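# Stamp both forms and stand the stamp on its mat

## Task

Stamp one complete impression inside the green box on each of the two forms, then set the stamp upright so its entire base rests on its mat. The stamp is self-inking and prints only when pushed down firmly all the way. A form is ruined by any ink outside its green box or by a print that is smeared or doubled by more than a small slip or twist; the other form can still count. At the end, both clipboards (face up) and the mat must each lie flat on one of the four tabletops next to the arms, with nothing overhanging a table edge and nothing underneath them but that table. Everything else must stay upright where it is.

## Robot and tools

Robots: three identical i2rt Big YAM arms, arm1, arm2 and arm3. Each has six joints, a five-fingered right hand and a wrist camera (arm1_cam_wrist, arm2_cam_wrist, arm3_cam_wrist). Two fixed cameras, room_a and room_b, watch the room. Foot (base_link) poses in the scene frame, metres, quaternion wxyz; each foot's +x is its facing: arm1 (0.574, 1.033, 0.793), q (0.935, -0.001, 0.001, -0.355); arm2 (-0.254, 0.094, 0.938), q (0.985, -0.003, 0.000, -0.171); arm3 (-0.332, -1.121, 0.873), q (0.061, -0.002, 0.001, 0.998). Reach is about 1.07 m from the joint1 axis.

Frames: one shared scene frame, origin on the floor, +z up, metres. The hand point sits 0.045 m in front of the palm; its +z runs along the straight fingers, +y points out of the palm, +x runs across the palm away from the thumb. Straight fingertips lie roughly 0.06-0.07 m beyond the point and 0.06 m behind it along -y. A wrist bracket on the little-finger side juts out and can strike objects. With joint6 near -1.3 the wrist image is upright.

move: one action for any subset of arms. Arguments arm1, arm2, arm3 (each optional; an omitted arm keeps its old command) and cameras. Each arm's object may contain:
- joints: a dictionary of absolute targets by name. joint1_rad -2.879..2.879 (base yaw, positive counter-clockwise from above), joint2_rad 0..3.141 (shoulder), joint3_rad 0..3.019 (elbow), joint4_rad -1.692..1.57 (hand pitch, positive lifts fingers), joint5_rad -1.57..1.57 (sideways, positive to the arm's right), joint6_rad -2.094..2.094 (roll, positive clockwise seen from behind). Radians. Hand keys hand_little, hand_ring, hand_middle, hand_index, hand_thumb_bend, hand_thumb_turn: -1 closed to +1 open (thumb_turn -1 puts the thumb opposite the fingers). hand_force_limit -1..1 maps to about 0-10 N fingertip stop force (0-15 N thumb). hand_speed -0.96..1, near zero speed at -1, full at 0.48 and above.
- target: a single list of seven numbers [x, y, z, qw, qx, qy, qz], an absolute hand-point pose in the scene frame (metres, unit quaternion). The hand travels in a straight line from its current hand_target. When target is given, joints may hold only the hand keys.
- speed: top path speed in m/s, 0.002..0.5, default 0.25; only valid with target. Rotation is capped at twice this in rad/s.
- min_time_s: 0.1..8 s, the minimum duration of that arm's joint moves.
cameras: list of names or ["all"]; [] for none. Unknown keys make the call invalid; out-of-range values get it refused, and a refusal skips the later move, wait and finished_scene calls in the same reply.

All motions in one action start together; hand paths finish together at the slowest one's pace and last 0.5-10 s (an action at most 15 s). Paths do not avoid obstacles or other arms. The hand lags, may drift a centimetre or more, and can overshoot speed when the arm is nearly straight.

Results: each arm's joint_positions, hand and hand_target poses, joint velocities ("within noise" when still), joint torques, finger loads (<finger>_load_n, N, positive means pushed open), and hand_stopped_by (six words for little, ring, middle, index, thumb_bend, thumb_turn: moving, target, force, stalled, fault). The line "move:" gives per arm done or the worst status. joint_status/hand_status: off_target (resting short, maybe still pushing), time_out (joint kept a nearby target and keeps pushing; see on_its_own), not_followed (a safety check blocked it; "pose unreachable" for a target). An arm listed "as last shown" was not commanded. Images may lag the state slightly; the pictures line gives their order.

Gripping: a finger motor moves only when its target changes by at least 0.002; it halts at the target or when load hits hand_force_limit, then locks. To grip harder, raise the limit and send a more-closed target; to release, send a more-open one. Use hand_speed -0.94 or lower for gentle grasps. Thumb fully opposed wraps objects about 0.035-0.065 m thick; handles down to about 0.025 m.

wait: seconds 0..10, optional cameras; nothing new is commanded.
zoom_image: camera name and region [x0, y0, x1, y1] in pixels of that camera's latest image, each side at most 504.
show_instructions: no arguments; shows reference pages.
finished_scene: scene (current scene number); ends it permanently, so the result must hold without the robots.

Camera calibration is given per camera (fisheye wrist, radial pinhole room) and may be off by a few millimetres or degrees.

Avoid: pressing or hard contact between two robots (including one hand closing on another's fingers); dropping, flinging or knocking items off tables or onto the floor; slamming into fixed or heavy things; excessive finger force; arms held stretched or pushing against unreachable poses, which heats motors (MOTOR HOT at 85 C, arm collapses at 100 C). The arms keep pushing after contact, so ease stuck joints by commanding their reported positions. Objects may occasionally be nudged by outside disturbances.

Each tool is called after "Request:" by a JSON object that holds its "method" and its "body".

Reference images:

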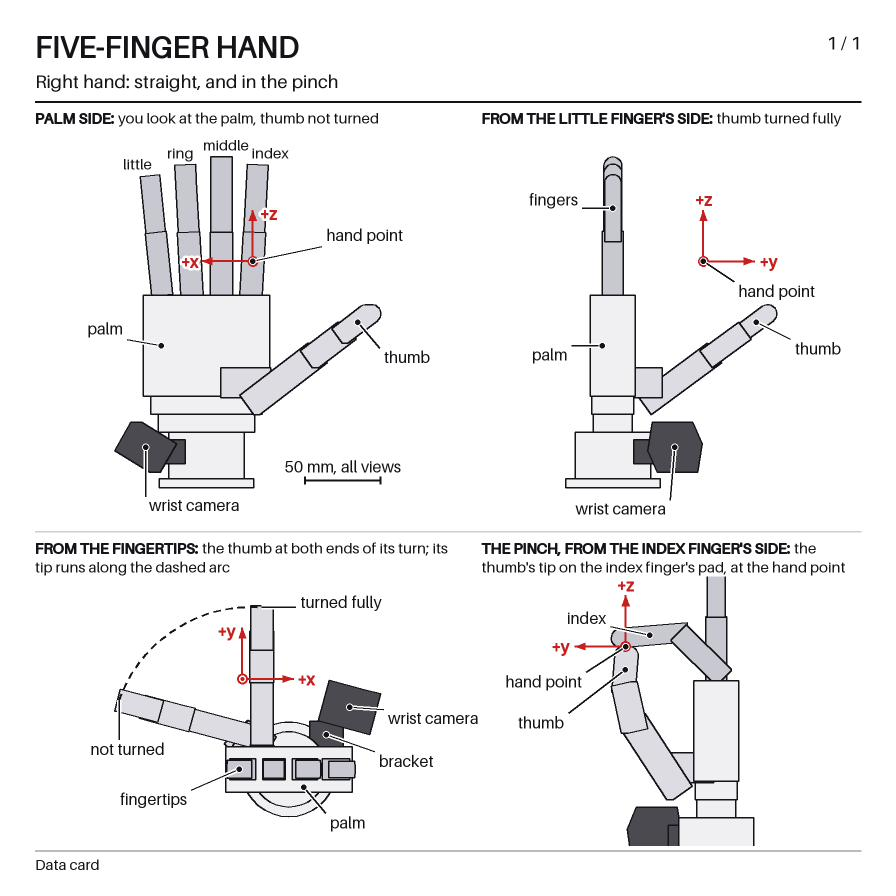

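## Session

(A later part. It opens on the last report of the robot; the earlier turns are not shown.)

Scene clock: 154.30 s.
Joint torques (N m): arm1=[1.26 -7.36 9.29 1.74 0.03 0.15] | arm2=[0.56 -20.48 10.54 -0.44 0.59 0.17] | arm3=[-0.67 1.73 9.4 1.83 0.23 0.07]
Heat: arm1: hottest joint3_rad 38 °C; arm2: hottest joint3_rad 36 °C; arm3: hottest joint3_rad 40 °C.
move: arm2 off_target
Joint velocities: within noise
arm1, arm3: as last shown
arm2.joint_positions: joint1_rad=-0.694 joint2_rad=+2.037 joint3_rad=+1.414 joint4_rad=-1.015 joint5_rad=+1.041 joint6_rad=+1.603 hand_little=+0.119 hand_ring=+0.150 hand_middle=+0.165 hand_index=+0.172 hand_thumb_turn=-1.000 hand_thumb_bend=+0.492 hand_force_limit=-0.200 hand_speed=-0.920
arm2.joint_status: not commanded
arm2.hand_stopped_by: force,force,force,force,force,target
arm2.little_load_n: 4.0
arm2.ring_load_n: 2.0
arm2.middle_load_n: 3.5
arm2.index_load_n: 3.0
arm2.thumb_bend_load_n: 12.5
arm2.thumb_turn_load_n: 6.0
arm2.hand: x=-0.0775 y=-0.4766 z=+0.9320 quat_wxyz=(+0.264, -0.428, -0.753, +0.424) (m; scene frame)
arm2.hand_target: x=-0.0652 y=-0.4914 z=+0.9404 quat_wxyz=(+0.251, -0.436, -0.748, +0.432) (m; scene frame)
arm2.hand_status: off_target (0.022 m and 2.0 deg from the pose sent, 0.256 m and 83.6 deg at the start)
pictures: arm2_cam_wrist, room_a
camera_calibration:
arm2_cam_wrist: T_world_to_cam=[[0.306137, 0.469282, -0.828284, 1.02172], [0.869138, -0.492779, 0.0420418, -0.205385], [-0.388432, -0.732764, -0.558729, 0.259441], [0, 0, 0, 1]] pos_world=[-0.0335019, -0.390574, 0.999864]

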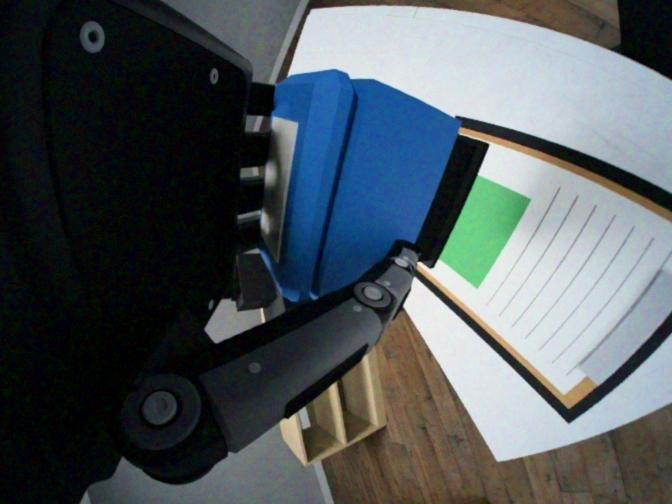

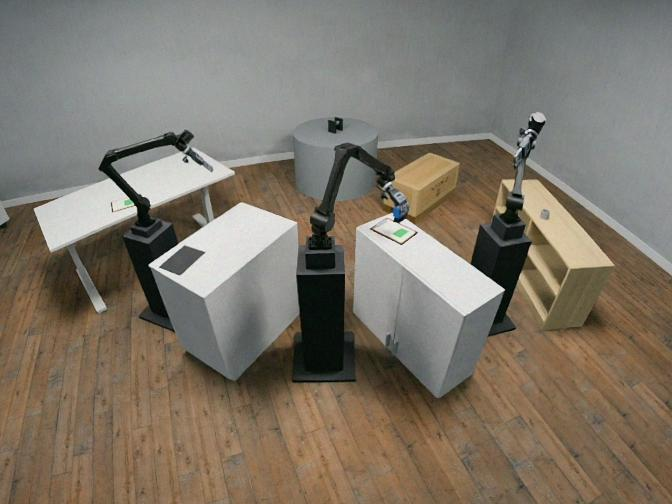

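Request:
{"method": "move", "body": {"arm2": {"target": [-0.056, -0.508, 0.865, -0.2385, 0.4510, 0.7394, -0.4398], "speed": 0.12}, "cameras": ["arm2_cam_wrist"]}}

Request:
{"method": "zoom_image", "body": {"camera": "arm2_cam_wrist", "region": [390, 120, 570, 320]}}

Scene clock: 187.07 s.
Joint torques (N m): arm1=[0.5 -6.53 9.18 1.92 -0.02 0.05] | arm2=[0.85 -22.3 9.48 0.59 0.64 0.22] | arm3=[-0.56 1.85 9.4 1.81 0.22 0.07]
Heat: arm1: hottest joint3_rad 39 °C; arm2: hottest joint3_rad 38 °C; arm3: hottest joint3_rad 40 °C.
move: arm2 off_target
Joint velocities: within noise
arm1, arm3: as last shown
arm2.joint_positions: joint1_rad=-0.694 joint2_rad=+2.188 joint3_rad=+1.437 joint4_rad=-0.894 joint5_rad=+1.041 joint6_rad=+1.635 hand_little=+0.119 hand_ring=+0.150 hand_middle=+0.165 hand_index=+0.172 hand_thumb_turn=-1.000 hand_thumb_bend=+0.492 hand_force_limit=-0.200 hand_speed=-0.920
arm2.joint_status: not commanded
arm2.hand_stopped_by: force,force,force,force,force,target
arm2.little_load_n: 4.0
arm2.ring_load_n: 2.0
arm2.middle_load_n: 4.0
arm2.index_load_n: 3.0
arm2.thumb_bend_load_n: 12.5
arm2.thumb_turn_load_n: 6.0
arm2.hand: x=-0.0712 y=-0.4888 z=+0.8567 quat_wxyz=(+0.259, -0.439, -0.747, +0.427) (m; scene frame)
arm2.hand_target: x=-0.0562 y=-0.5070 z=+0.8658 quat_wxyz=(+0.238, -0.451, -0.739, +0.440) (m; scene frame)
arm2.hand_status: off_target (0.026 m and 3.2 deg from the pose sent, 0.077 m and 4.6 deg at the start)
pictures: arm2_cam_wrist
camera_calibration:
arm2_cam_wrist: T_world_to_cam=[[0.322567, 0.447853, -0.833894, 0.958672], [0.860373, -0.505994, 0.0610595, -0.237204], [-0.394599, -0.737155, -0.548537, 0.199546], [0, 0, 0, 1]] pos_world=[-0.0264108, -0.402271, 0.923373]

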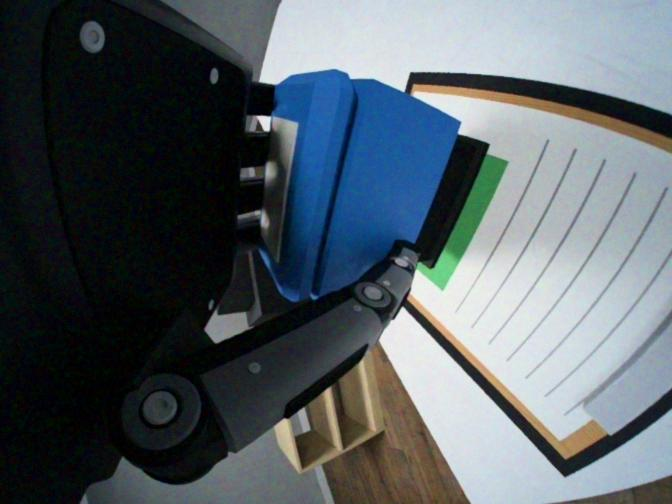

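Scaled by 2.520 from the camera's 672x504 image, which has a finer 960x720 frame.

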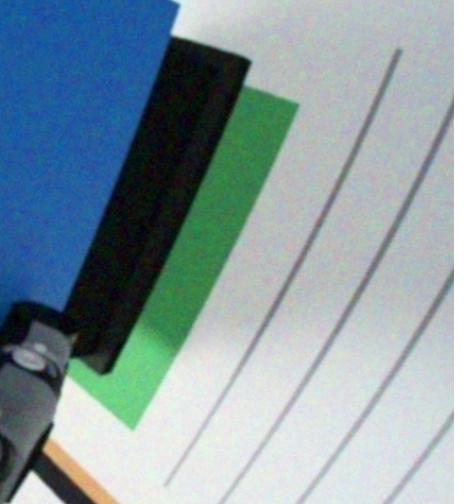

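Request:
{"method": "move", "body": {"arm2": {"target": [-0.0536, -0.5163, 0.855, -0.2306, 0.4553, 0.7363, -0.4442], "speed": 0.08}, "cameras": ["arm2_cam_wrist"]}}

Request:
{"method": "zoom_image", "body": {"camera": "arm2_cam_wrist", "region": [390, 120, 570, 320]}}

Scene clock: 200.70 s.
Joint torques (N m): arm1=[1.79 -7.65 9.11 1.89 0.03 0.1] | arm2=[0.56 -22.24 9.5 0.75 0.68 0.16] | arm3=[-0.67 1.73 9.42 1.84 0.22 0.07]
Heat: arm1: hottest joint3_rad 39 °C; arm2: hottest joint3_rad 38 °C; arm3: hottest joint3_rad 40 °C.
move: arm2 off_target
Joint velocities: within noise
arm1, arm3: as last shown
arm2.joint_positions: joint1_rad=-0.694 joint2_rad=+2.209 joint3_rad=+1.448 joint4_rad=-0.855 joint5_rad=+1.041 joint6_rad=+1.635 hand_little=+0.119 hand_ring=+0.150 hand_middle=+0.165 hand_index=+0.172 hand_thumb_turn=-1.000 hand_thumb_bend=+0.492 hand_force_limit=-0.200 hand_speed=-0.920
arm2.joint_status: not commanded
arm2.hand_stopped_by: force,force,force,force,force,target
arm2.little_load_n: 3.5
arm2.ring_load_n: 2.0
arm2.middle_load_n: 3.5
arm2.index_load_n: 3.0
arm2.thumb_bend_load_n: 12.5
arm2.thumb_turn_load_n: 6.0
arm2.hand: x=-0.0666 y=-0.4967 z=+0.8484 quat_wxyz=(+0.249, -0.445, -0.744, +0.433) (m; scene frame)
arm2.hand_target: x=-0.0538 y=-0.5153 z=+0.8559 quat_wxyz=(+0.230, -0.455, -0.736, +0.444) (m; scene frame)
arm2.hand_status: off_target (0.024 m and 2.8 deg from the pose sent, 0.033 m and 4.5 deg at the start)
pictures: arm2_cam_wrist
camera_calibration:
arm2_cam_wrist: T_world_to_cam=[[0.334417, 0.427814, -0.839726, 0.949502], [0.859362, -0.504191, 0.0853681, -0.264408], [-0.386861, -0.750178, -0.536257, 0.174711], [0, 0, 0, 1]] pos_world=[-0.022719, -0.408458, 0.913584]

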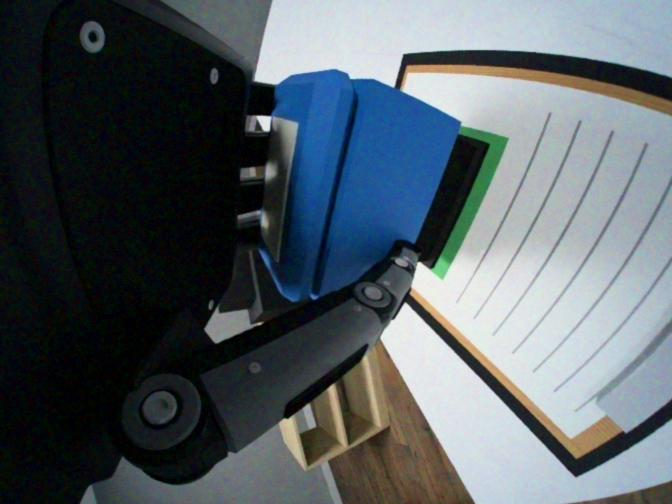

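Scaled by 2.520 from the camera's 672x504 image, which has a finer 960x720 frame.

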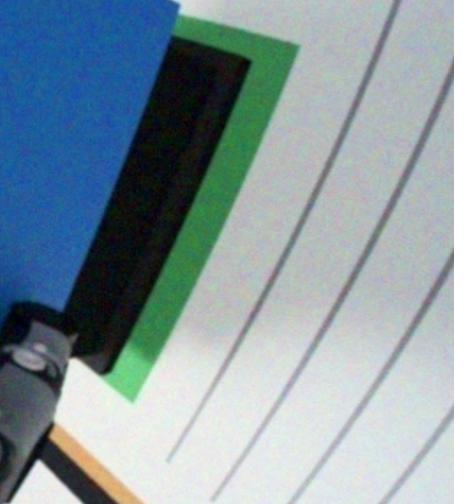

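Request:
{"method": "move", "body": {"arm2": {"target": [-0.0564, -0.5167, 0.843, -0.2306, 0.4553, 0.7363, -0.4442], "speed": 0.05}, "cameras": ["arm2_cam_wrist"]}}

Request:
{"method": "zoom_image", "body": {"camera": "arm2_cam_wrist", "region": [390, 120, 570, 320]}}

Scene clock: 215.23 s.
Joint torques (N m): arm1=[1.03 -6.95 9.24 1.58 0.02 -0.01] | arm2=[0.09 -22.3 9.02 0.61 0.7 0.04] | arm3=[-0.67 1.79 9.4 1.83 0.23 0.07]
Heat: arm1: hottest joint3_rad 39 °C; arm2: hottest joint3_rad 39 °C; arm3: hottest joint3_rad 40 °C.
move: arm2 off_target
Joint velocities: within noise
arm1, arm3: as last shown
arm1.ring_load_n: -0.5
arm1.thumb_bend_load_n: 0.5
arm2.joint_positions: joint1_rad=-0.694 joint2_rad=+2.229 joint3_rad=+1.448 joint4_rad=-0.824 joint5_rad=+1.041 joint6_rad=+1.635 hand_little=+0.119 hand_ring=+0.150 hand_middle=+0.165 hand_index=+0.172 hand_thumb_turn=-1.000 hand_thumb_bend=+0.492 hand_force_limit=-0.200 hand_speed=-0.920
arm2.joint_status: not commanded
arm2.hand_stopped_by: force,force,force,force,force,target
arm2.little_load_n: 4.0
arm2.ring_load_n: 2.0
arm2.middle_load_n: 3.5
arm2.index_load_n: 3.0
arm2.thumb_bend_load_n: 12.0
arm2.thumb_turn_load_n: 6.0
arm2.hand: x=-0.0654 y=-0.4988 z=+0.8376 quat_wxyz=(+0.244, -0.448, -0.742, +0.435) (m; scene frame)
arm2.hand_target: x=-0.0566 y=-0.5160 z=+0.8436 quat_wxyz=(+0.230, -0.455, -0.736, +0.444) (m; scene frame)
arm2.hand_status: off_target (0.021 m and 2.2 deg from the pose sent, 0.023 m and 2.9 deg at the start)
pictures: arm2_cam_wrist
camera_calibration:
arm2_cam_wrist: T_world_to_cam=[[0.339284, 0.419552, -0.84194, 0.939064], [0.858849, -0.503284, 0.0953038, -0.273527], [-0.38375, -0.755435, -0.531088, 0.160961], [0, 0, 0, 1]] pos_world=[-0.0219224, -0.410052, 0.902188]

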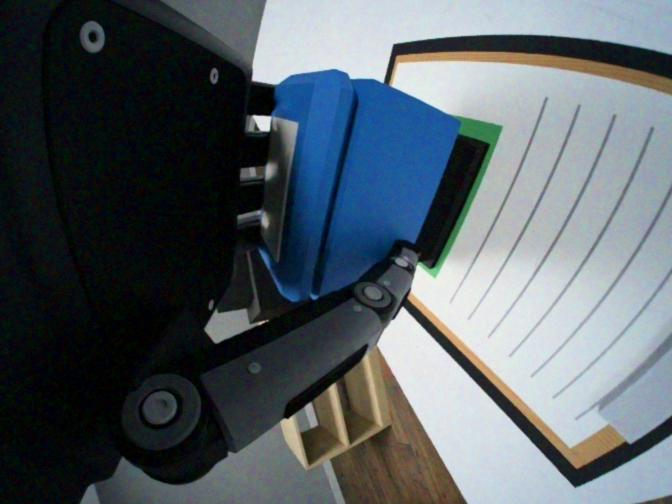

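Scaled by 2.520 from the camera's 672x504 image, which has a finer 960x720 frame.

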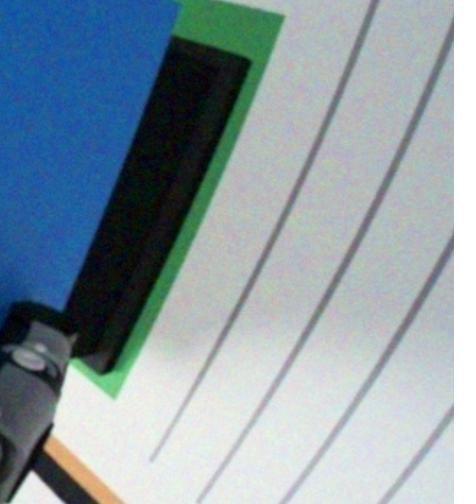

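Request:
{"method": "move", "body": {"arm2": {"target": [-0.0606, -0.5151, 0.834, -0.2381, 0.4510, 0.7391, -0.4399], "speed": 0.05}, "cameras": ["arm2_cam_wrist"]}}

Request:
{"method": "zoom_image", "body": {"camera": "arm2_cam_wrist", "region": [390, 120, 570, 320]}}

Scene clock: 229.03 s.
Joint torques (N m): arm1=[0.67 -6.71 9.11 2.04 0.07 0.11] | arm2=[-0.26 -21.19 9.17 0.79 0.6 -0.04] | arm3=[-0.67 1.73 9.4 1.81 0.22 0.07]
Heat: arm1: hottest joint3_rad 40 °C; arm2: hottest joint3_rad 39 °C; arm3: hottest joint3_rad 41 °C.
move: arm2 off_target
Joint velocities: within noise
arm1, arm3: as last shown
arm1.ring_load_n: 0.0
arm1.thumb_bend_load_n: 0.0
arm2.joint_positions: joint1_rad=-0.694 joint2_rad=+2.232 joint3_rad=+1.448 joint4_rad=-0.822 joint5_rad=+1.043 joint6_rad=+1.635 hand_little=+0.119 hand_ring=+0.150 hand_middle=+0.165 hand_index=+0.172 hand_thumb_turn=-1.000 hand_thumb_bend=+0.492 hand_force_limit=-0.200 hand_speed=-0.920
arm2.joint_status: not commanded
arm2.hand_stopped_by: force,force,force,force,force,target
arm2.little_load_n: 4.0
arm2.ring_load_n: 2.0
arm2.middle_load_n: 4.0
arm2.index_load_n: 3.0
arm2.thumb_bend_load_n: 12.0
arm2.thumb_turn_load_n: 6.0
arm2.hand: x=-0.0659 y=-0.4985 z=+0.8359 quat_wxyz=(+0.246, -0.447, -0.742, +0.435) (m; scene frame)
arm2.hand_target: x=-0.0608 y=-0.5145 z=+0.8345 quat_wxyz=(+0.238, -0.451, -0.739, +0.440) (m; scene frame)
arm2.hand_status: off_target (0.018 m and 1.2 deg from the pose sent, 0.017 m and 1.1 deg at the start)
pictures: arm2_cam_wrist
camera_calibration:
arm2_cam_wrist: T_world_to_cam=[[0.336908, 0.420378, -0.842481, 0.93838], [0.859147, -0.503312, 0.0924322, -0.270376], [-0.385174, -0.754957, -0.530737, 0.160017], [0, 0, 0, 1]] pos_world=[-0.0222208, -0.409752, 0.900486]

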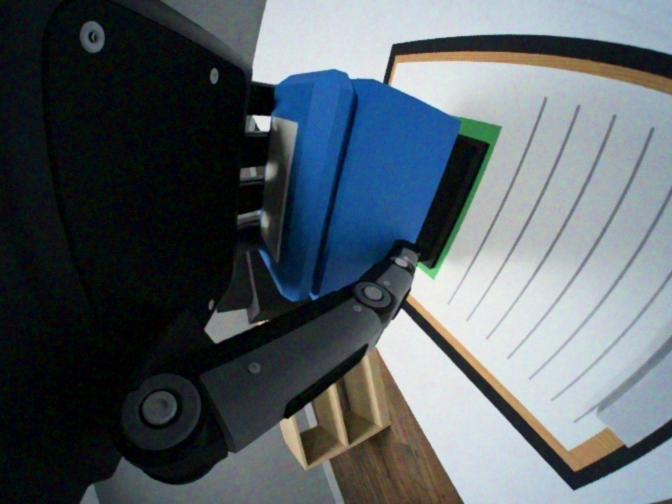

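Scaled by 2.520 from the camera's 672x504 image, which has a finer 960x720 frame.

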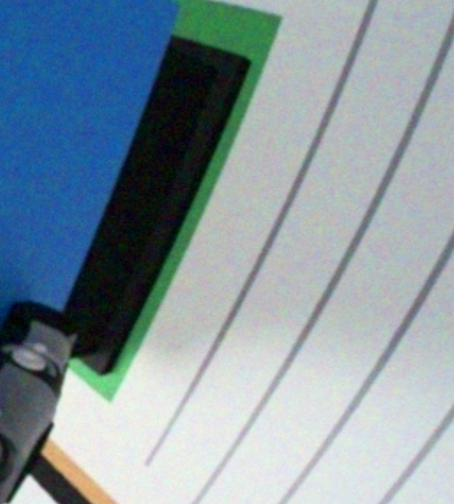

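Request:
{"method": "move", "body": {"arm2": {"joints": {"hand_speed": -0.85, "hand_little": 0.4, "hand_ring": 0.4, "hand_middle": 0.4, "hand_index": 0.4, "hand_thumb_bend": 0.65}}}}

Request:
{"method": "move", "body": {"arm2": {"joints": {"hand_speed": 0.2, "hand_little": 1, "hand_ring": 1, "hand_middle": 1, "hand_index": 1, "hand_thumb_bend": 1}}, "cameras": ["arm2_cam_wrist"]}}

Request:
{"method": "zoom_image", "body": {"camera": "arm2_cam_wrist", "region": [390, 120, 570, 320]}}

Scene clock: 234.13 s.
Joint torques (N m): arm1=[0.62 -7.18 9.31 1.94 0.09 0.08] | arm2=[-0.15 -21.36 8.83 0.75 0.59 -0.02] | arm3=[-0.62 1.73 9.4 1.84 0.23 0.07]
Heat: arm1: hottest joint3_rad 40 °C; arm2: hottest joint3_rad 39 °C; arm3: hottest joint3_rad 41 °C.
move: arm2 done
Joint velocities: within noise
arm1, arm3: as last shown
arm1.thumb_bend_load_n: 0.5
arm2.joint_positions: joint1_rad=-0.694 joint2_rad=+2.233 joint3_rad=+1.451 joint4_rad=-0.821 joint5_rad=+1.044 joint6_rad=+1.635 hand_little=+0.400 hand_ring=+0.400 hand_middle=+0.400 hand_index=+0.400 hand_thumb_turn=-1.000 hand_thumb_bend=+0.650 hand_force_limit=-0.200 hand_speed=-0.850
arm2.joint_status: all done
arm2.hand_stopped_by: target,target,target,target,target,target
arm2.little_load_n: 0.0
arm2.ring_load_n: 0.0
arm2.middle_load_n: 0.0
arm2.index_load_n: 0.0
arm2.thumb_bend_load_n: 0.0
arm2.thumb_turn_load_n: 0.0
arm2.hand: x=-0.0653 y=-0.5001 z=+0.8367 quat_wxyz=(+0.244, -0.448, -0.741, +0.436) (m; scene frame)
arm2.hand_target: x=-0.0608 y=-0.5143 z=+0.8345 quat_wxyz=(+0.238, -0.451, -0.739, +0.440) (m; scene frame)
arm2.hand_status: not commanded
pictures: none

Scene clock: 234.83 s.
Joint torques (N m): arm1=[1.32 -6.83 9.31 2 0.04 0.05] | arm2=[-0.09 -21.19 8.88 0.72 0.55 -0.05] | arm3=[-0.56 1.79 9.39 1.85 0.22 0.07]
Heat: arm1: hottest joint3_rad 40 °C; arm2: hottest joint3_rad 39 °C; arm3: hottest joint3_rad 41 °C.
move: arm2 done
Joint velocities: within noise
arm1, arm3: as last shown
arm1.thumb_bend_load_n: 0.0
arm1.thumb_turn_load_n: -0.5
arm2.joint_positions: joint1_rad=-0.694 joint2_rad=+2.233 joint3_rad=+1.451 joint4_rad=-0.821 joint5_rad=+1.044 joint6_rad=+1.635 hand_little=+1.000 hand_ring=+1.000 hand_middle=+1.000 hand_index=+1.000 hand_thumb_turn=-1.000 hand_thumb_bend=+1.000 hand_force_limit=-0.200 hand_speed=+0.200
arm2.joint_status: all done
arm2.hand_stopped_by: target,target,target,target,target,target
arm2.little_load_n: 0.0
arm2.ring_load_n: 0.0
arm2.middle_load_n: 0.0
arm2.index_load_n: 0.0
arm2.thumb_bend_load_n: 0.0
arm2.thumb_turn_load_n: 0.0
arm2.hand: x=-0.0654 y=-0.5001 z=+0.8368 quat_wxyz=(+0.244, -0.448, -0.741, +0.436) (m; scene frame)
arm2.hand_target: x=-0.0608 y=-0.5143 z=+0.8344 quat_wxyz=(+0.238, -0.451, -0.739, +0.440) (m; scene frame)
arm2.hand_status: not commanded
pictures: arm2_cam_wrist
camera_calibration:
arm2_cam_wrist: T_world_to_cam=[[0.337863, 0.417013, -0.843771, 0.939139], [0.85887, -0.503273, 0.0951783, -0.273943], [-0.384957, -0.756846, -0.528197, 0.156374], [0, 0, 0, 1]] pos_world=[-0.0218214, -0.41115, 0.901088]

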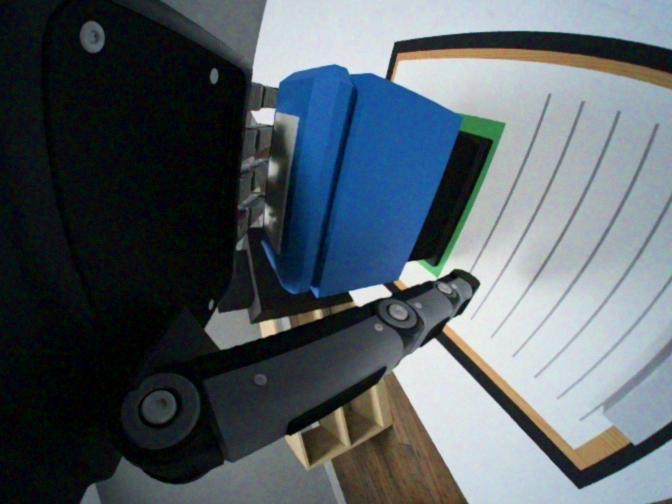

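Scaled by 2.520 from the camera's 672x504 image, which has a finer 960x720 frame.

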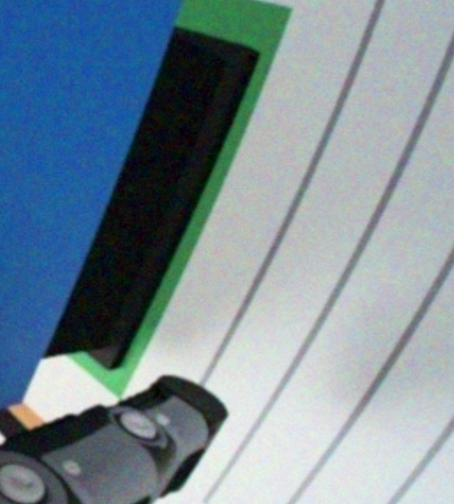

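Request:
{"method": "move", "body": {"arm2": {"target": [-0.0608, -0.5143, 0.95, -0.2381, 0.4510, 0.7391, -0.4399], "speed": 0.15}}}

Request:
{"method": "move", "body": {"arm2": {"target": [-0.0808, -0.5070, 0.91, -0.3265, 0.4031, 0.6644, -0.5380], "speed": 0.2, "joints": {"hand_thumb_turn": 1}}, "cameras": ["arm2_cam_wrist", "room_a", "room_b"]}}

Scene clock: 248.07 s.
Joint torques (N m): arm1=[1.61 -7.36 9.26 1.83 0.07 0.08] | arm2=[-0.56 -21.95 10.02 -0.46 0.56 -0.01] | arm3=[-0.62 1.73 9.42 1.83 0.22 0.07]
Heat: arm1: hottest joint3_rad 40 °C; arm2: hottest joint3_rad 41 °C; arm3: hottest joint3_rad 41 °C.
move: arm2 off_target
Joint velocities: within noise
arm1.joint_positions: joint1_rad=-0.906 joint2_rad=+1.090 joint3_rad=+1.253 joint4_rad=-0.967 joint5_rad=+0.000 joint6_rad=-0.012 hand_little=+1.000 hand_ring=+1.000 hand_middle=+1.000 hand_index=+1.000 hand_thumb_turn=+1.000 hand_thumb_bend=+1.000 hand_force_limit=+0.000 hand_speed=-0.800
arm1.joint_status: not commanded
arm1.hand_stopped_by: target,target,target,target,target,target
arm1.little_load_n: 0.0
arm1.ring_load_n: 0.0
arm1.middle_load_n: 0.0
arm1.index_load_n: 0.0
arm1.thumb_bend_load_n: 0.0
arm1.thumb_turn_load_n: -0.5
arm1.hand: x=+0.5783 y=+0.6066 z=+1.1174 quat_wxyz=(+0.015, -0.022, -0.927, +0.374) (m; scene frame)
arm1.hand_target: x=+0.5813 y=+0.6008 z=+1.1147 quat_wxyz=(+0.012, -0.025, -0.926, +0.376) (m; scene frame)
arm1.hand_status: not commanded
arm2.joint_positions: joint1_rad=-0.694 joint2_rad=+2.068 joint3_rad=+1.481 joint4_rad=-1.015 joint5_rad=+1.044 joint6_rad=+1.631 hand_little=+1.000 hand_ring=+1.000 hand_middle=+1.000 hand_index=+1.000 hand_thumb_turn=-1.000 hand_thumb_bend=+1.000 hand_force_limit=-0.200 hand_speed=+0.200
arm2.joint_status: not commanded
arm2.hand_stopped_by: target,target,target,target,target,target
arm2.little_load_n: 0.0
arm2.ring_load_n: 0.0
arm2.middle_load_n: 0.0
arm2.index_load_n: 0.0
arm2.thumb_bend_load_n: 0.0
arm2.thumb_turn_load_n: 0.0
arm2.hand: x=-0.0648 y=-0.5004 z=+0.9378 quat_wxyz=(+0.245, -0.446, -0.742, +0.436) (m; scene frame)
arm2.hand_target: x=-0.0609 y=-0.5138 z=+0.9503 quat_wxyz=(+0.238, -0.451, -0.739, +0.440) (m; scene frame)
arm2.hand_status: off_target (0.019 m and 1.1 deg from the pose sent, 0.114 m and 0.9 deg at the start)
arm3.joint_positions: joint1_rad=-0.655 joint2_rad=+0.635 joint3_rad=+1.371 joint4_rad=-1.325 joint5_rad=+0.295 joint6_rad=-1.311 hand_little=+1.000 hand_ring=+1.000 hand_middle=+1.000 hand_index=+1.000 hand_thumb_turn=+1.000 hand_thumb_bend=+1.000 hand_force_limit=+0.000 hand_speed=-0.800
arm3.joint_status: not commanded
arm3.hand_stopped_by: target,target,target,target,target,target
arm3.little_load_n: 0.0
arm3.ring_load_n: 0.0
arm3.middle_load_n: 0.0
arm3.index_load_n: 0.0
arm3.thumb_bend_load_n: 0.0
arm3.thumb_turn_load_n: 0.0
arm3.hand: x=-0.4160 y=-0.8914 z=+1.3645 quat_wxyz=(-0.416, +0.493, +0.724, +0.245) (m; scene frame)
arm3.hand_target: x=-0.4153 y=-0.8921 z=+1.3773 quat_wxyz=(-0.429, +0.491, +0.717, +0.247) (m; scene frame)
arm3.hand_status: not commanded
pictures: none

Scene clock: 250.37 s.
Joint torques (N m): arm1=[0.91 -7.77 9.28 2.04 -0.04 0.1] | arm2=[0.67 -21.3 9.01 -0.96 0.64 0.26] | arm3=[-0.62 1.79 9.37 1.83 0.22 0.07]
Heat: arm1: hottest joint3_rad 40 °C; arm2: hottest joint3_rad 40 °C; arm3: hottest joint3_rad 41 °C.
move: arm2 off_target
Joint velocities: within noise
arm1, arm3: as last shown
arm1.thumb_turn_load_n: 0.0
arm2.joint_positions: joint1_rad=-0.664 joint2_rad=+2.240 joint3_rad=+1.541 joint4_rad=-1.272 joint5_rad=+1.338 joint6_rad=+1.959 hand_little=+1.000 hand_ring=+1.000 hand_middle=+1.000 hand_index=+1.000 hand_thumb_turn=+1.000 hand_thumb_bend=+1.000 hand_force_limit=-0.200 hand_speed=+0.200
arm2.joint_status: all done
arm2.hand_stopped_by: target,target,target,target,target,target
arm2.little_load_n: 0.0
arm2.ring_load_n: 0.0
arm2.middle_load_n: 0.0
arm2.index_load_n: 0.0
arm2.thumb_bend_load_n: 0.0
arm2.thumb_turn_load_n: 0.0
arm2.hand: x=-0.0919 y=-0.4982 z=+0.9121 quat_wxyz=(+0.333, -0.400, -0.667, +0.533) (m; scene frame)
arm2.hand_target: x=-0.0809 y=-0.5064 z=+0.9103 quat_wxyz=(+0.326, -0.403, -0.665, +0.538) (m; scene frame)
arm2.hand_status: off_target (0.014 m and 1.0 deg from the pose sent, 0.033 m and 18.1 deg at the start)
pictures: arm2_cam_wrist, room_a, room_b
camera_calibration:
arm2_cam_wrist: T_world_to_cam=[[0.079815, 0.315115, -0.945691, 1.02938], [0.843973, -0.526187, -0.104101, -0.0884524], [-0.530414, -0.789829, -0.307946, -0.0432928], [0, 0, 0, 1]] pos_world=[-0.0304717, -0.40511, 0.950936]

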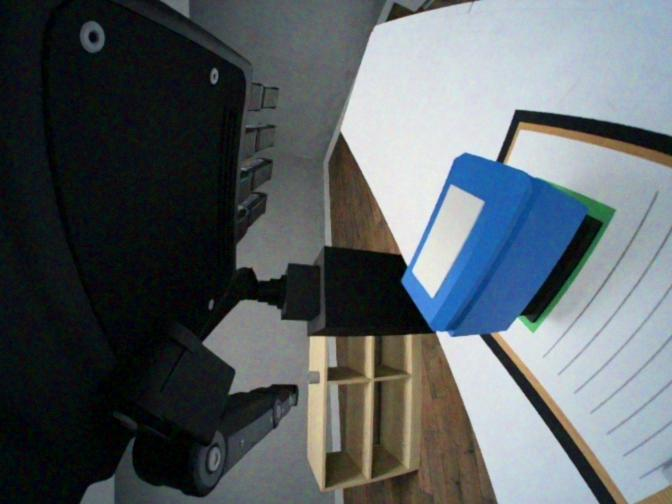

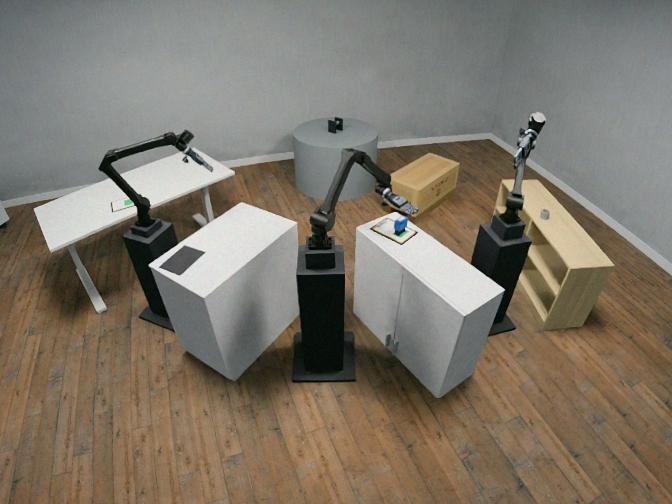

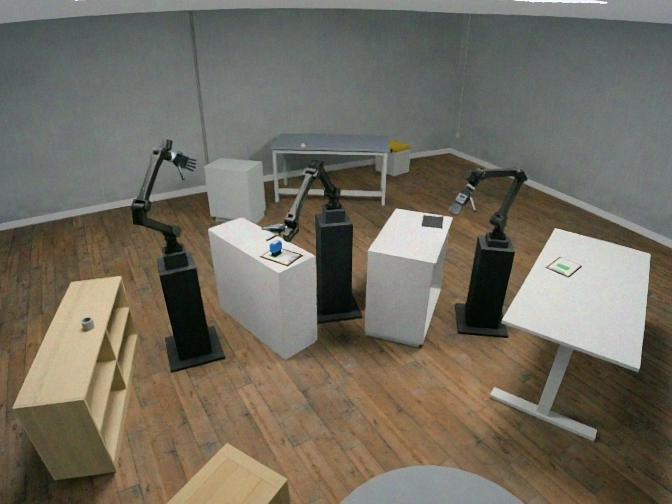

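Request:
{"method": "move", "body": {"arm2": {"target": [-0.075, -0.5172, 0.85, -0.3205, 0.4080, 0.6615, -0.5416], "speed": 0.12}, "cameras": ["arm2_cam_wrist"]}}

Scene clock: 272.80 s.
Joint torques (N m): arm1=[0.5 -6.95 9.28 1.84 0 0.11] | arm2=[0.73 -23.18 8.27 0.08 0.65 0.23] | arm3=[-0.67 1.73 9.4 1.83 0.23 0.07]
Heat: arm1: hottest joint3_rad 40 °C; arm2: hottest joint3_rad 41 °C; arm3: hottest joint3_rad 41 °C.
move: arm2 off_target
Joint velocities: within noise
arm1, arm3: as last shown
arm2.joint_positions: joint1_rad=-0.663 joint2_rad=+2.372 joint3_rad=+1.593 joint4_rad=-1.211 joint5_rad=+1.339 joint6_rad=+1.969 hand_little=+1.000 hand_ring=+1.000 hand_middle=+1.000 hand_index=+1.000 hand_thumb_turn=+1.000 hand_thumb_bend=+1.000 hand_force_limit=-0.200 hand_speed=+0.200
arm2.joint_status: not commanded
arm2.hand_stopped_by: target,target,target,target,target,target
arm2.little_load_n: 0.0
arm2.ring_load_n: 0.0
arm2.middle_load_n: 0.0
arm2.index_load_n: 0.0
arm2.thumb_bend_load_n: 0.0
arm2.thumb_turn_load_n: 0.0
arm2.hand: x=-0.0873 y=-0.5054 z=+0.8503 quat_wxyz=(+0.336, -0.398, -0.667, +0.532) (m; scene frame)
arm2.hand_target: x=-0.0751 y=-0.5165 z=+0.8506 quat_wxyz=(+0.320, -0.408, -0.662, +0.542) (m; scene frame)
arm2.hand_status: off_target (0.017 m and 2.5 deg from the pose sent, 0.067 m and 2.0 deg at the start)
pictures: arm2_cam_wrist
camera_calibration:
arm2_cam_wrist: T_world_to_cam=[[0.0740932, 0.320983, -0.944182, 0.973933], [0.842775, -0.526316, -0.11279, -0.0953191], [-0.533142, -0.787376, -0.309513, -0.0632848], [0, 0, 0, 1]] pos_world=[-0.025569, -0.412613, 0.889231]

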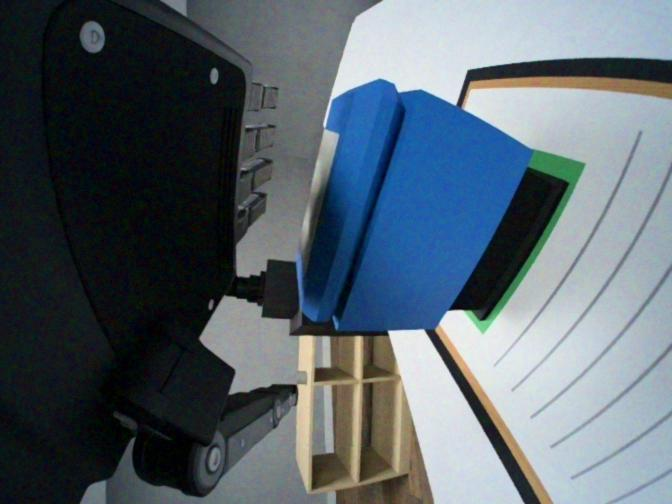

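Request:
{"method": "move", "body": {"arm2": {"target": [-0.075, -0.5172, 0.815, -0.3121, 0.4145, 0.6572, -0.5466], "speed": 0.05}}}

Request:
{"method": "move", "body": {"arm2": {"target": [-0.075, -0.5172, 0.785, -0.3121, 0.4145, 0.6572, -0.5466], "speed": 0.05}, "cameras": ["arm2_cam_wrist"]}}

Scene clock: 278.20 s.
Joint torques (N m): arm1=[0.91 -7.12 8.87 1.94 -0.06 0.05] | arm2=[0.85 -21.66 7.94 0.2 0.4 0.21] | arm3=[-0.62 1.73 9.4 1.85 0.22 0.07]
Heat: arm1: hottest joint3_rad 40 °C; arm2: hottest joint3_rad 40 °C; arm3: hottest joint3_rad 41 °C.
move: arm2 off_target
Joint velocities: within noise
arm1, arm3: as last shown
arm2.joint_positions: joint1_rad=-0.663 joint2_rad=+2.417 joint3_rad=+1.595 joint4_rad=-1.136 joint5_rad=+1.348 joint6_rad=+1.975 hand_little=+1.000 hand_ring=+1.000 hand_middle=+1.000 hand_index=+1.000 hand_thumb_turn=+1.000 hand_thumb_bend=+1.000 hand_force_limit=-0.200 hand_speed=+0.200
arm2.joint_status: not commanded
arm2.hand_stopped_by: target,target,target,target,target,target
arm2.little_load_n: 0.0
arm2.ring_load_n: 0.0
arm2.middle_load_n: 0.0
arm2.index_load_n: 0.0
arm2.thumb_bend_load_n: 0.5
arm2.thumb_turn_load_n: -0.5
arm2.hand: x=-0.0860 y=-0.5092 z=+0.8253 quat_wxyz=(+0.324, -0.406, -0.660, +0.542) (m; scene frame)
arm2.hand_target: x=-0.0753 y=-0.5164 z=+0.8154 quat_wxyz=(+0.312, -0.414, -0.657, +0.547) (m; scene frame)
arm2.hand_status: off_target (0.017 m and 1.8 deg from the pose sent, 0.039 m and 3.9 deg at the start)
pictures: none

Scene clock: 279.37 s.
Joint torques (N m): arm1=[1.38 -6.3 9.07 1.99 0.05 0.04] | arm2=[0.85 -19.31 7.62 1.05 0 0.24] | arm3=[-0.73 1.73 9.37 1.84 0.22 0.07]
Heat: arm1: hottest joint3_rad 40 °C; arm2: hottest joint3_rad 40 °C; arm3: hottest joint3_rad 41 °C.
move: arm2 off_target
Joint velocities: within noise
arm1, arm3: as last shown
arm1.thumb_turn_load_n: -0.5
arm2.joint_positions: joint1_rad=-0.663 joint2_rad=+2.444 joint3_rad=+1.614 joint4_rad=-1.112 joint5_rad=+1.360 joint6_rad=+1.975 hand_little=+1.000 hand_ring=+1.000 hand_middle=+1.000 hand_index=+1.000 hand_thumb_turn=+1.000 hand_thumb_bend=+1.000 hand_force_limit=-0.200 hand_speed=+0.200
arm2.joint_status: not commanded
arm2.hand_stopped_by: target,target,target,target,target,target
arm2.little_load_n: -0.5
arm2.ring_load_n: 0.0
arm2.middle_load_n: 0.0
arm2.index_load_n: 0.0
arm2.thumb_bend_load_n: 0.0
arm2.thumb_turn_load_n: -0.5
arm2.hand: x=-0.0835 y=-0.5150 z=+0.8160 quat_wxyz=(+0.319, -0.408, -0.656, +0.549) (m; scene frame)
arm2.hand_target: x=-0.0760 y=-0.5150 z=+0.7864 quat_wxyz=(+0.312, -0.414, -0.657, +0.546) (m; scene frame)
arm2.hand_status: off_target (0.032 m and 1.2 deg from the pose sent, 0.043 m and 1.8 deg at the start)
arm3.middle_load_n: -0.5
pictures: arm2_cam_wrist
camera_calibration:
arm2_cam_wrist: T_world_to_cam=[[0.0833208, 0.269046, -0.959516, 0.93095], [0.847489, -0.525657, -0.0738001, -0.138592], [-0.524232, -0.807031, -0.271812, -0.11953], [0, 0, 0, 1]] pos_world=[-0.0227735, -0.419785, 0.850544]

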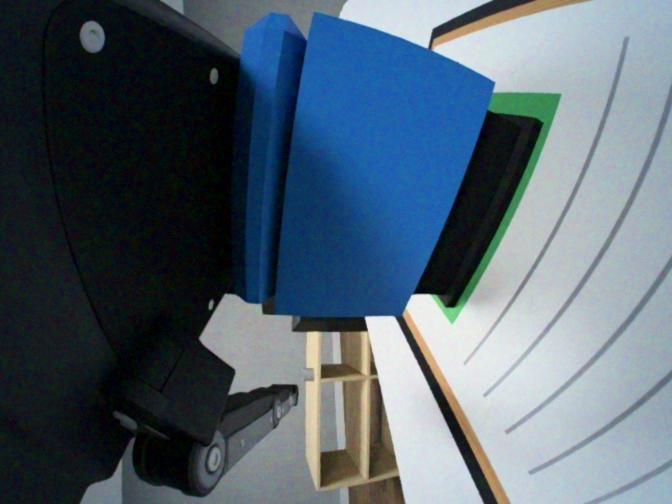

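Request:
{"method": "zoom_image", "body": {"camera": "arm2_cam_wrist", "region": [410, 70, 590, 340]}}

Scaled by 1.867 from the camera's 672x504 image, which has a finer 960x720 frame.

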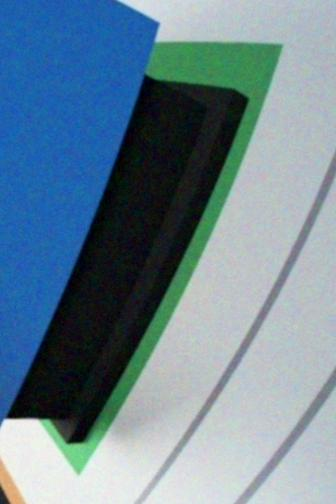

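Request:
{"method": "move", "body": {"arm2": {"target": [-0.077, -0.512, 0.755, -0.3121, 0.4145, 0.6572, -0.5466], "speed": 0.05}, "cameras": ["arm2_cam_wrist"]}}

Scene clock: 295.13 s.
Joint torques (N m): arm1=[1.61 -5.71 9.25 1.85 0.01 0.02] | arm2=[0.97 -17.67 7.06 1.11 -0.29 0.32] | arm3=[-0.73 1.79 9.4 1.83 0.22 0.07]
Heat: arm1: hottest joint3_rad 40 °C; arm2: hottest joint3_rad 40 °C; arm3: hottest joint3_rad 41 °C.
move: arm2 off_target
Joint velocities: within noise
arm1, arm3: as last shown
arm1.thumb_bend_load_n: -0.5
arm1.thumb_turn_load_n: 0.0
arm2.joint_positions: joint1_rad=-0.662 joint2_rad=+2.476 joint3_rad=+1.620 joint4_rad=-1.077 joint5_rad=+1.368 joint6_rad=+1.975 hand_little=+1.000 hand_ring=+1.000 hand_middle=+1.000 hand_index=+1.000 hand_thumb_turn=+1.000 hand_thumb_bend=+1.000 hand_force_limit=-0.200 hand_speed=+0.200
arm2.joint_status: not commanded
arm2.hand_stopped_by: target,target,target,target,target,target
arm2.little_load_n: 0.0
arm2.ring_load_n: 0.0
arm2.middle_load_n: 0.0
arm2.index_load_n: 0.0
arm2.thumb_bend_load_n: 0.0
arm2.thumb_turn_load_n: -0.5
arm2.hand: x=-0.0829 y=-0.5161 z=+0.8002 quat_wxyz=(+0.316, -0.408, -0.653, +0.554) (m; scene frame)
arm2.hand_target: x=-0.0787 y=-0.5086 z=+0.7577 quat_wxyz=(+0.312, -0.414, -0.657, +0.547) (m; scene frame)
arm2.hand_status: off_target (0.046 m and 1.4 deg from the pose sent, 0.061 m and 1.2 deg at the start)
arm3.middle_load_n: 0.0
arm3.thumb_turn_load_n: -0.5
pictures: arm2_cam_wrist
camera_calibration:
arm2_cam_wrist: T_world_to_cam=[[0.0804554, 0.257424, -0.962943, 0.912513], [0.849565, -0.522975, -0.0688248, -0.143151], [-0.521312, -0.812545, -0.260775, -0.135757], [0, 0, 0, 1]] pos_world=[-0.0225724, -0.420076, 0.833444]

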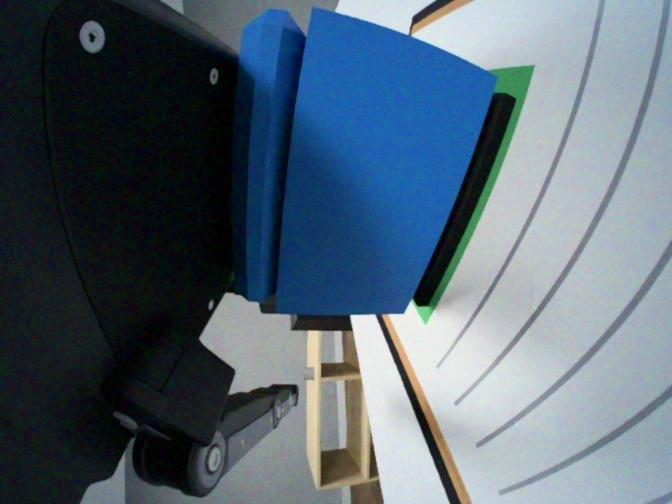

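Request:
{"method": "move", "body": {"arm2": {"target": [-0.077, -0.512, 0.728, -0.3121, 0.4145, 0.6572, -0.5466], "speed": 0.05}, "cameras": ["arm2_cam_wrist"]}}

Scene clock: 298.10 s.
Joint torques (N m): arm1=[1.26 -7.24 8.91 1.8 -0.08 0.12] | arm2=[0.97 -14.8 7.02 2.11 -0.97 0.52] | arm3=[-0.62 1.79 9.39 1.83 0.22 0.07]
Heat: arm1: hottest joint3_rad 40 °C; arm2: hottest joint3_rad 40 °C; arm3: hottest joint3_rad 41 °C.
move: arm2 off_target
Joint velocities: within noise
arm1, arm3: as last shown
arm1.thumb_bend_load_n: 0.0
arm2.joint_positions: joint1_rad=-0.661 joint2_rad=+2.488 joint3_rad=+1.632 joint4_rad=-1.073 joint5_rad=+1.387 joint6_rad=+1.965 hand_little=+1.000 hand_ring=+1.000 hand_middle=+1.000 hand_index=+1.000 hand_thumb_turn=+1.000 hand_thumb_bend=+1.000 hand_force_limit=-0.200 hand_speed=+0.200
arm2.joint_status: not commanded
arm2.hand_stopped_by: target,target,target,target,target,target
arm2.little_load_n: 0.0
arm2.ring_load_n: 0.0
arm2.middle_load_n: 0.0
arm2.index_load_n: 0.0
arm2.thumb_bend_load_n: 0.0
arm2.thumb_turn_load_n: 0.0
arm2.hand: x=-0.0815 y=-0.5192 z=+0.7989 quat_wxyz=(+0.318, -0.401, -0.651, +0.561) (m; scene frame)
arm2.hand_target: x=-0.0804 y=-0.5047 z=+0.7344 quat_wxyz=(+0.312, -0.414, -0.657, +0.547) (m; scene frame)
arm2.hand_status: off_target (0.071 m and 2.5 deg from the pose sent, 0.073 m and 1.4 deg at the start)
arm3.thumb_turn_load_n: 0.0
pictures: arm2_cam_wrist
camera_calibration:
arm2_cam_wrist: T_world_to_cam=[[0.0616119, 0.25405, -0.965227, 0.910406], [0.853283, -0.515101, -0.0811096, -0.131841], [-0.517795, -0.818614, -0.248513, -0.150582], [0, 0, 0, 1]] pos_world=[-0.0215642, -0.422468, 0.830634]

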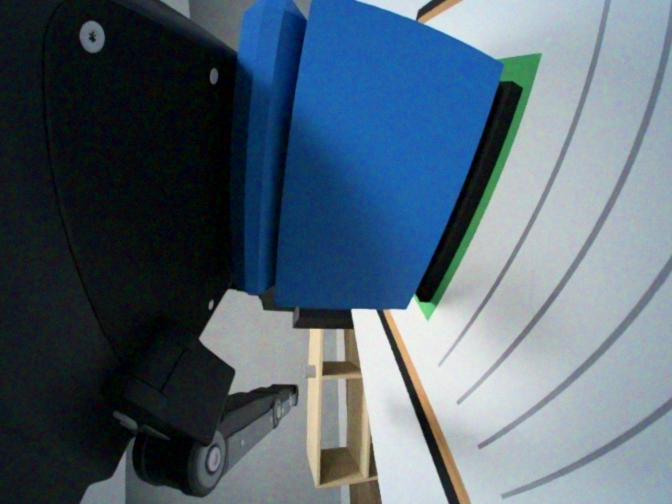

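Request:
{"method": "move", "body": {"arm2": {"target": [-0.079, -0.514, 0.775, -0.3121, 0.4145, 0.6572, -0.5466], "speed": 0.06}}}

Request:
{"method": "move", "body": {"arm2": {"target": [-0.077, -0.515, 0.85, -0.3121, 0.4145, 0.6572, -0.5466], "speed": 0.06}, "cameras": ["arm2_cam_wrist"]}}

Scene clock: 304.30 s.
Joint torques (N m): arm1=[0.91 -5.48 9.01 1.92 0.01 0.02] | arm2=[0.15 -21.36 5.42 0.73 -0.42 0.26] | arm3=[-0.62 1.73 9.4 1.83 0.22 0.06]
Heat: arm1: hottest joint3_rad 40 °C; arm2: hottest joint3_rad 40 °C; arm3: hottest joint3_rad 41 °C.
move: arm2 off_target
Joint velocities: within noise
arm1, arm3: as last shown
arm2.joint_positions: joint1_rad=-0.661 joint2_rad=+2.475 joint3_rad=+1.632 joint4_rad=-1.073 joint5_rad=+1.374 joint6_rad=+1.961 hand_little=+1.000 hand_ring=+1.000 hand_middle=+1.000 hand_index=+1.000 hand_thumb_turn=+1.000 hand_thumb_bend=+1.000 hand_force_limit=-0.200 hand_speed=+0.200
arm2.joint_status: not commanded
arm2.hand_stopped_by: target,target,target,target,target,target
arm2.little_load_n: 0.0
arm2.ring_load_n: 0.0
arm2.middle_load_n: 0.0
arm2.index_load_n: 0.0
arm2.thumb_bend_load_n: 0.5
arm2.thumb_turn_load_n: -0.5
arm2.hand: x=-0.0798 y=-0.5207 z=+0.8039 quat_wxyz=(+0.315, -0.406, -0.652, +0.557) (m; scene frame)
arm2.hand_target: x=-0.0796 y=-0.5129 z=+0.7761 quat_wxyz=(+0.312, -0.414, -0.657, +0.547) (m; scene frame)
arm2.hand_status: off_target (0.030 m and 1.6 deg from the pose sent, 0.024 m and 2.5 deg at the start)
pictures: none

Scene clock: 306.17 s.
Joint torques (N m): arm1=[1.49 -6.77 9.4 1.88 0.06 0.06] | arm2=[0.62 -25 4.77 -0.92 0.5 0.23] | arm3=[-0.62 1.79 9.4 1.83 0.23 0.07]
Heat: arm1: hottest joint3_rad 40 °C; arm2: hottest joint3_rad 39 °C; arm3: hottest joint3_rad 41 °C.
move: arm2 done
Joint velocities: within noise
arm1.joint_positions: joint1_rad=-0.906 joint2_rad=+1.090 joint3_rad=+1.253 joint4_rad=-0.967 joint5_rad=+0.000 joint6_rad=-0.012 hand_little=+1.000 hand_ring=+1.000 hand_middle=+1.000 hand_index=+1.000 hand_thumb_turn=+1.000 hand_thumb_bend=+1.000 hand_force_limit=+0.000 hand_speed=-0.800
arm1.joint_status: not commanded
arm1.hand_stopped_by: target,target,target,target,target,target
arm1.little_load_n: 0.0
arm1.ring_load_n: 0.0
arm1.middle_load_n: 0.0
arm1.index_load_n: 0.0
arm1.thumb_bend_load_n: 0.0
arm1.thumb_turn_load_n: -0.5
arm1.hand: x=+0.5783 y=+0.6066 z=+1.1174 quat_wxyz=(+0.015, -0.022, -0.927, +0.374) (m; scene frame)
arm1.hand_target: x=+0.5813 y=+0.6008 z=+1.1147 quat_wxyz=(+0.012, -0.025, -0.926, +0.376) (m; scene frame)
arm1.hand_status: not commanded
arm2.joint_positions: joint1_rad=-0.661 joint2_rad=+2.380 joint3_rad=+1.612 joint4_rad=-1.147 joint5_rad=+1.346 joint6_rad=+1.967 hand_little=+1.000 hand_ring=+1.000 hand_middle=+1.000 hand_index=+1.000 hand_thumb_turn=+1.000 hand_thumb_bend=+1.000 hand_force_limit=-0.200 hand_speed=+0.200
arm2.joint_status: not commanded
arm2.hand_stopped_by: target,target,target,target,target,target
arm2.little_load_n: 0.0
arm2.ring_load_n: 0.0
arm2.middle_load_n: 0.0
arm2.index_load_n: 0.0
arm2.thumb_bend_load_n: 0.0
arm2.thumb_turn_load_n: -0.5
arm2.hand: x=-0.0773 y=-0.5201 z=+0.8507 quat_wxyz=(+0.311, -0.416, -0.656, +0.548) (m; scene frame)
arm2.hand_target: x=-0.0771 y=-0.5151 z=+0.8500 quat_wxyz=(+0.312, -0.414, -0.657, +0.547) (m; scene frame)
arm2.hand_status: done (0.005 m and 0.3 deg from the pose sent, 0.047 m and 1.7 deg at the start)
arm3.joint_positions: joint1_rad=-0.655 joint2_rad=+0.635 joint3_rad=+1.371 joint4_rad=-1.325 joint5_rad=+0.295 joint6_rad=-1.311 hand_little=+1.000 hand_ring=+1.000 hand_middle=+1.000 hand_index=+1.000 hand_thumb_turn=+1.000 hand_thumb_bend=+1.000 hand_force_limit=+0.000 hand_speed=-0.800
arm3.joint_status: not commanded
arm3.hand_stopped_by: target,target,target,target,target,target
arm3.little_load_n: 0.0
arm3.ring_load_n: 0.0
arm3.middle_load_n: 0.0
arm3.index_load_n: 0.0
arm3.thumb_bend_load_n: 0.0
arm3.thumb_turn_load_n: 0.0
arm3.hand: x=-0.4160 y=-0.8914 z=+1.3645 quat_wxyz=(-0.416, +0.493, +0.724, +0.245) (m; scene frame)
arm3.hand_target: x=-0.4153 y=-0.8921 z=+1.3773 quat_wxyz=(-0.429, +0.491, +0.717, +0.247) (m; scene frame)
arm3.hand_status: not commanded
pictures: arm2_cam_wrist
camera_calibration:
arm2_cam_wrist: T_world_to_cam=[[0.104852, 0.259614, -0.960003, 0.962275], [0.848183, -0.527341, -0.0499703, -0.164983], [-0.519222, -0.809019, -0.275493, -0.108476], [0, 0, 0, 1]] pos_world=[-0.0172836, -0.424581, 0.885659]

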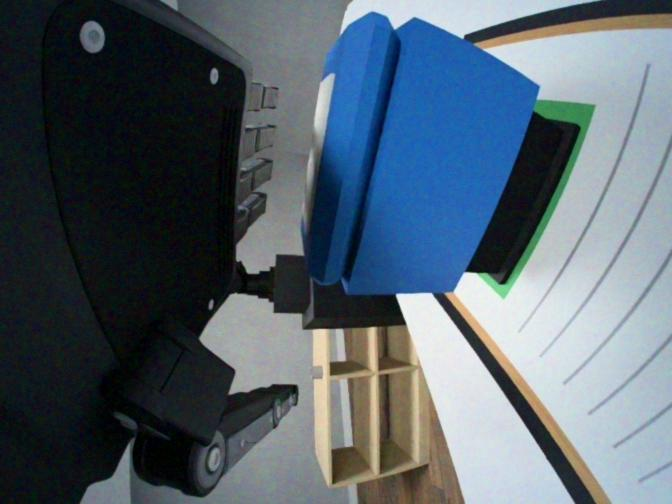

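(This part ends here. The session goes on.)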